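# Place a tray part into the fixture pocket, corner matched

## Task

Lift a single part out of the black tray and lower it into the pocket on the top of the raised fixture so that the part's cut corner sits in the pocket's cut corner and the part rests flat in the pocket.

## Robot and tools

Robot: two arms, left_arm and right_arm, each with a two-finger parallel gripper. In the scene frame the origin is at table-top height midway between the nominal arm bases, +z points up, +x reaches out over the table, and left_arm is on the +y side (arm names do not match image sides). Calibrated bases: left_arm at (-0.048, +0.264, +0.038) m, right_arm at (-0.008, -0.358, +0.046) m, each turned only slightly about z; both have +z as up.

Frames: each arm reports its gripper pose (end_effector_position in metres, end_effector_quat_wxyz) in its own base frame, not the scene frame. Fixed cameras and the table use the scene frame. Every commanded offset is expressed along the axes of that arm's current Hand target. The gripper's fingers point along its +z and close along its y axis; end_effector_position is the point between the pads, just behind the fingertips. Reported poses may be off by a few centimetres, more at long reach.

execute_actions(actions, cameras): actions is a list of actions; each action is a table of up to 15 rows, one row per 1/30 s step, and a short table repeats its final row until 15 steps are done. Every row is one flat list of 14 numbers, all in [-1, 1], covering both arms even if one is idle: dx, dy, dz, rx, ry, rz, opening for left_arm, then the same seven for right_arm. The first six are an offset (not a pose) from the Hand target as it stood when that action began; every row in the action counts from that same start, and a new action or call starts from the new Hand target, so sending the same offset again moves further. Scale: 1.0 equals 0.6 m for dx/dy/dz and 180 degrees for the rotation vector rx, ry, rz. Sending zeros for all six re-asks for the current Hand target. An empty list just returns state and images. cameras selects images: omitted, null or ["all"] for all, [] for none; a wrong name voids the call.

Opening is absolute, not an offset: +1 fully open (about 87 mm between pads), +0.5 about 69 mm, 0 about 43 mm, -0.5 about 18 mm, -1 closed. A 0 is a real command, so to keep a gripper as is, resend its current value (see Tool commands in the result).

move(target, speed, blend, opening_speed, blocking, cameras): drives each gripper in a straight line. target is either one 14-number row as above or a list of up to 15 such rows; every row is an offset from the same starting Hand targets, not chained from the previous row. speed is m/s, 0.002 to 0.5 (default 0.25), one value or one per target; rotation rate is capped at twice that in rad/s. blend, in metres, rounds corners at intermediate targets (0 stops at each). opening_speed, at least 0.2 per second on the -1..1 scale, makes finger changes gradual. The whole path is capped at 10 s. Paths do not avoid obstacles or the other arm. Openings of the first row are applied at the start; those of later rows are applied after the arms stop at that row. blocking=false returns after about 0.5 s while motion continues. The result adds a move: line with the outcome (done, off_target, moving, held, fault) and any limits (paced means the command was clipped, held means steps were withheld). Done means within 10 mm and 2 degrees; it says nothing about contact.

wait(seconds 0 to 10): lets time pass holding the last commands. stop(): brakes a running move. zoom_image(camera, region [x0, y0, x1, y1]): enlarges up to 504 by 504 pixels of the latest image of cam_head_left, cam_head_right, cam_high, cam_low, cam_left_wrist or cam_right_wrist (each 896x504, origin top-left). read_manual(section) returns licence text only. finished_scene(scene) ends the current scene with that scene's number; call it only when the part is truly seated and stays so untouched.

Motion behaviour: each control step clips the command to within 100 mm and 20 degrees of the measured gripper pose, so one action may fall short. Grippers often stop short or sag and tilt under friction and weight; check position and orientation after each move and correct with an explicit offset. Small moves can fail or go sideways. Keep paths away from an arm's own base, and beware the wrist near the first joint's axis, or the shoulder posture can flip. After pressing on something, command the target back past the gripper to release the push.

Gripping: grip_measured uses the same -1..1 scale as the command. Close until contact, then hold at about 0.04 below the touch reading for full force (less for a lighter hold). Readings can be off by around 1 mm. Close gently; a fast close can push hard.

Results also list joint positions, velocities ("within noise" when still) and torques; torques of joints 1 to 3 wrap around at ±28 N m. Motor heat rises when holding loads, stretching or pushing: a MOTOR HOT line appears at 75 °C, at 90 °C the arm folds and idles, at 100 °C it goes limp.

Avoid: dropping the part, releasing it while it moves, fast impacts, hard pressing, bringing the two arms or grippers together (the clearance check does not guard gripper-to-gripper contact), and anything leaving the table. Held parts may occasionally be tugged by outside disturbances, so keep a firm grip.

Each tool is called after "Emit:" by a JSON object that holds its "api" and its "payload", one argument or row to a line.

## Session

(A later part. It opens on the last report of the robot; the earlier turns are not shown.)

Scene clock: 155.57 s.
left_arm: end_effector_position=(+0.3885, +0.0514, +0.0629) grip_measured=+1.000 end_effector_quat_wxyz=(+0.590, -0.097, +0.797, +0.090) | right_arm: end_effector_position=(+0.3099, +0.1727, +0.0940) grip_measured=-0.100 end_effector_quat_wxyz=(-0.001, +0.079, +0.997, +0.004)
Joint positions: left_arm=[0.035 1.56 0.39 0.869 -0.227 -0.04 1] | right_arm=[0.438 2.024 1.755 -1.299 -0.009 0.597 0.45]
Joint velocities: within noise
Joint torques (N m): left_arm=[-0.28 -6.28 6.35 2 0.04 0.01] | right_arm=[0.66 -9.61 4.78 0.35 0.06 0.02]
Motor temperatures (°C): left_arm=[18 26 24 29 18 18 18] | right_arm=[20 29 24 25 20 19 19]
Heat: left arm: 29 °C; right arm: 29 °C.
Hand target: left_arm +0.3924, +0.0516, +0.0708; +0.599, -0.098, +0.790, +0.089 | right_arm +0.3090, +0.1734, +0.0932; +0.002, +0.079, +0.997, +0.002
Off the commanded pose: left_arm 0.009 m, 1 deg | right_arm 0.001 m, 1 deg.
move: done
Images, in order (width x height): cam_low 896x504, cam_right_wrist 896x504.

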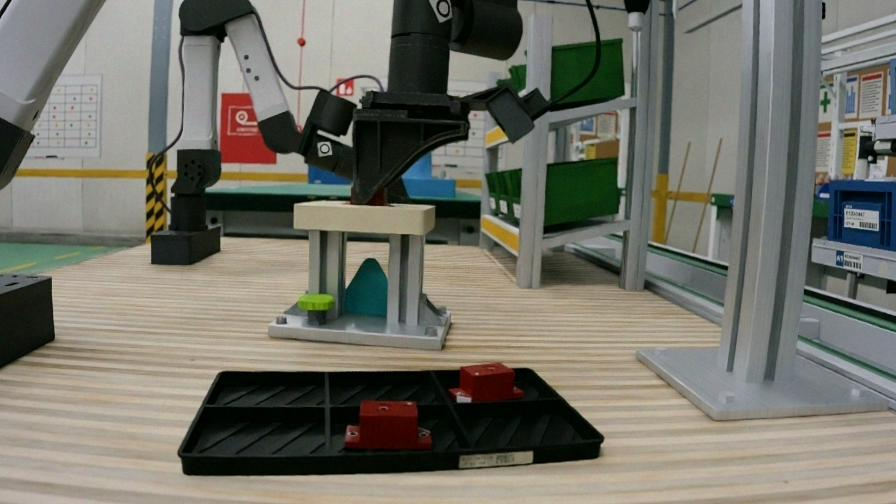

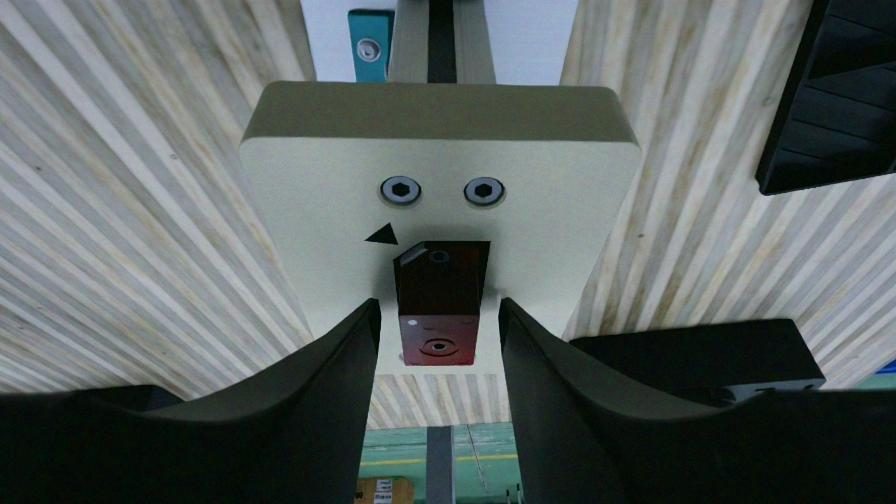

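Unmoved on release. Raise.

Emit:
{"api": "move", "payload": {
  "target": [0,0,0,0,0,0,1,0,0,-0.12,0,0,0,-0.1],
  "speed": 0.12,
  "cameras": ["cam_right_wrist","cam_high","cam_low"]
}}

Emit:
{"api": "zoom_image", "payload": {
  "camera": "cam_low",
  "region": [280, 170, 450, 270]
}}

Emit:
{"api": "zoom_image", "payload": {
  "camera": "cam_right_wrist",
  "region": [340, 120, 540, 300]
}}

Scene clock: 161.40 s.
left_arm: end_effector_position=(+0.3885, +0.0514, +0.0629) grip_measured=+1.000 end_effector_quat_wxyz=(+0.590, -0.097, +0.797, +0.090) | right_arm: end_effector_position=(+0.3070, +0.1713, +0.1622) grip_measured=-0.100 end_effector_quat_wxyz=(+0.003, +0.079, +0.997, +0.006)
Joint positions: left_arm=[0.035 1.56 0.39 0.869 -0.227 -0.04 1] | right_arm=[0.438 2.034 2.043 -1.569 -0.008 0.597 0.45]
Joint velocities: within noise
Joint torques (N m): left_arm=[-0.27 -6.28 6.35 2 0.04 0.01] | right_arm=[0.61 -8.4 7.15 0.18 0.05 0.02]
Motor temperatures (°C): left_arm=[18 26 24 29 18 18 18] | right_arm=[20 30 24 25 20 19 19]
Heat: left arm: 29 °C; right arm: 30 °C.
Hand target: left_arm +0.3924, +0.0516, +0.0708; +0.599, -0.098, +0.790, +0.089 | right_arm +0.3087, +0.1731, +0.1652; +0.002, +0.079, +0.997, +0.002
Off the commanded pose: left_arm 0.009 m, 1 deg | right_arm 0.004 m, 1 deg.
joint sent to its limit (right arm) — joint 4 (wrist pitch), lower limit. The joint targets still meet the commanded pose.
move: done
Images, in order (width x height): cam_high 896x504, cam_low 896x504, cam_right_wrist 896x504.

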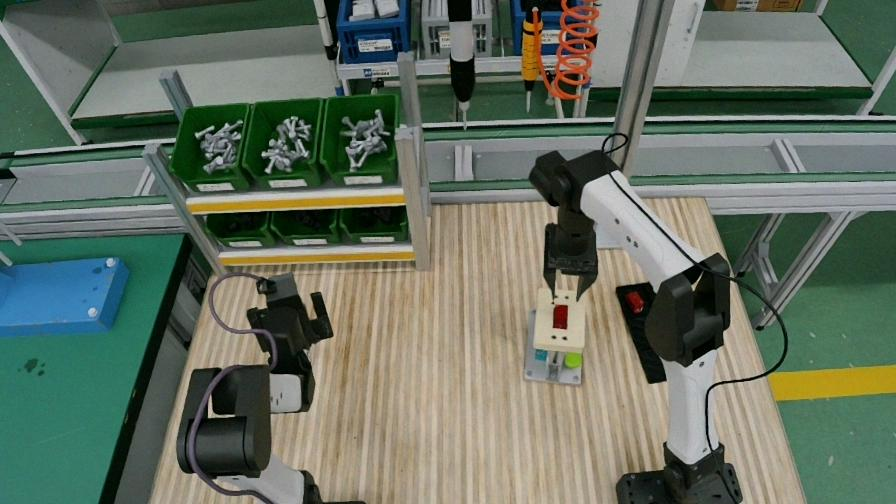

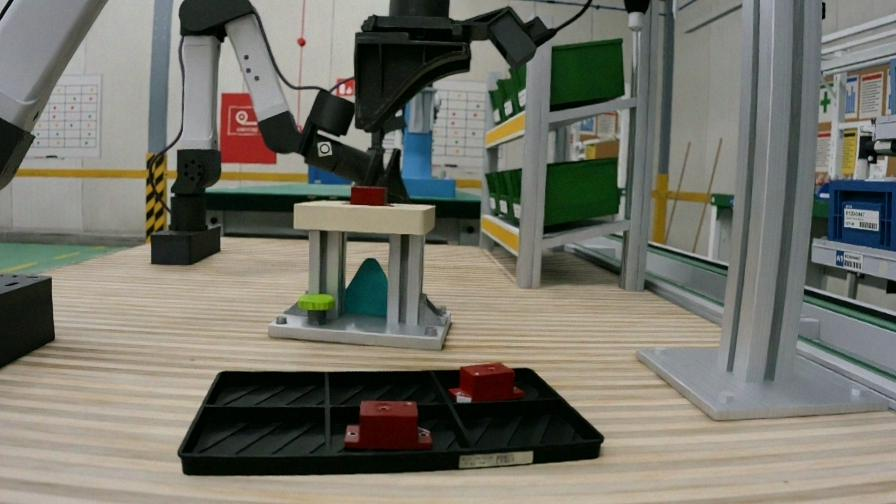

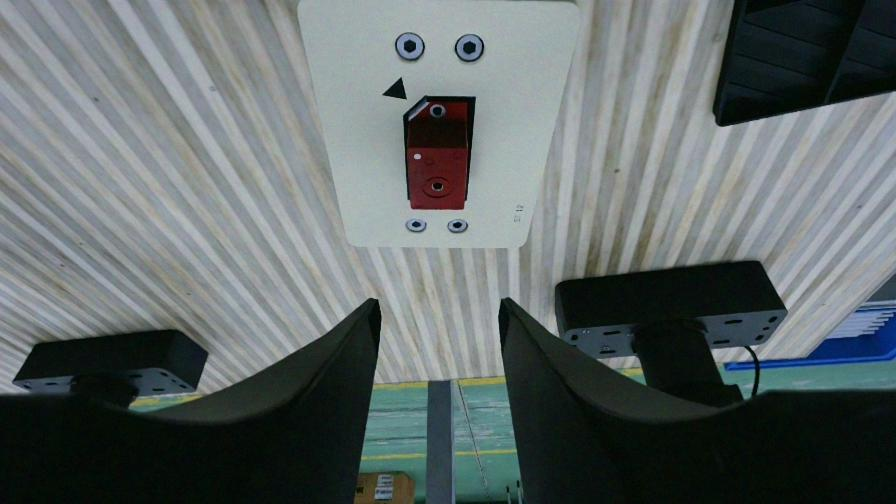

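Scaled by 2.965 from the camera's 896x504 image, which has a finer 1280x720 frame.

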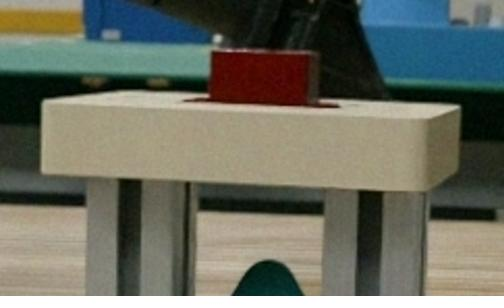

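Scaled by 2.520 from the camera's 896x504 image, which has a finer 1280x720 frame.

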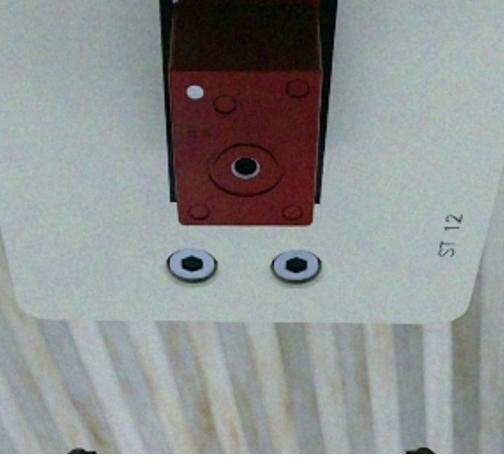

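Emit:
{"api": "zoom_image", "payload": {
  "camera": "cam_low",
  "region": [335, 180, 405, 215]
}}

Emit:
{"api": "zoom_image", "payload": {
  "camera": "cam_right_wrist",
  "region": [380, 60, 500, 220]
}}

Emit:
{"api": "zoom_image", "payload": {
  "camera": "cam_high",
  "region": [525, 280, 595, 360]
}}

Scaled by 7.200 from the camera's 896x504 image, which has a finer 1280x720 frame.

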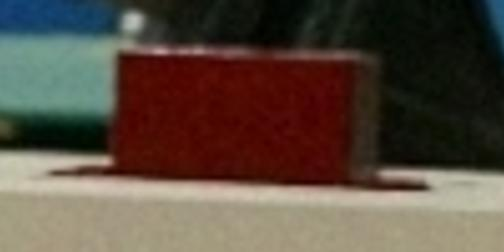

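Scaled by 3.150 from the camera's 896x504 image, which has a finer 1280x720 frame.

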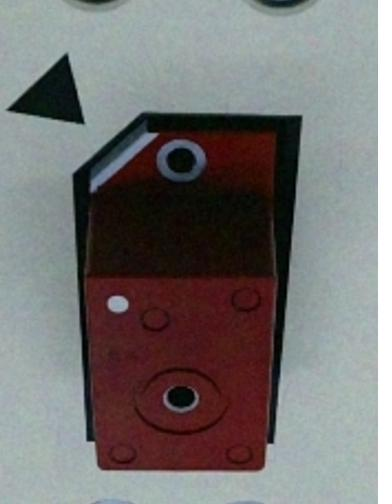

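Scaled by 6.300 from the camera's 896x504 image, which has a finer 1280x720 frame.

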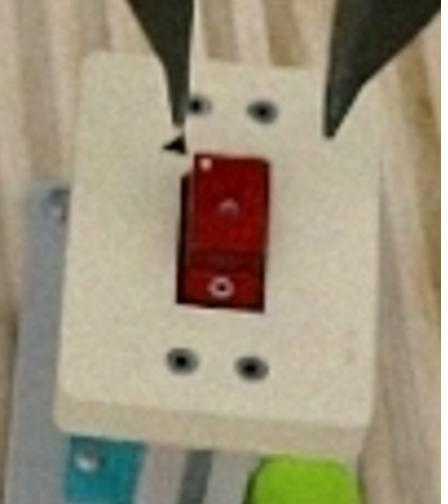

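Emit:
{"api": "finished_scene", "payload": {
  "scene": 2,
  "done": true
}}

The scene is finished: the task was done.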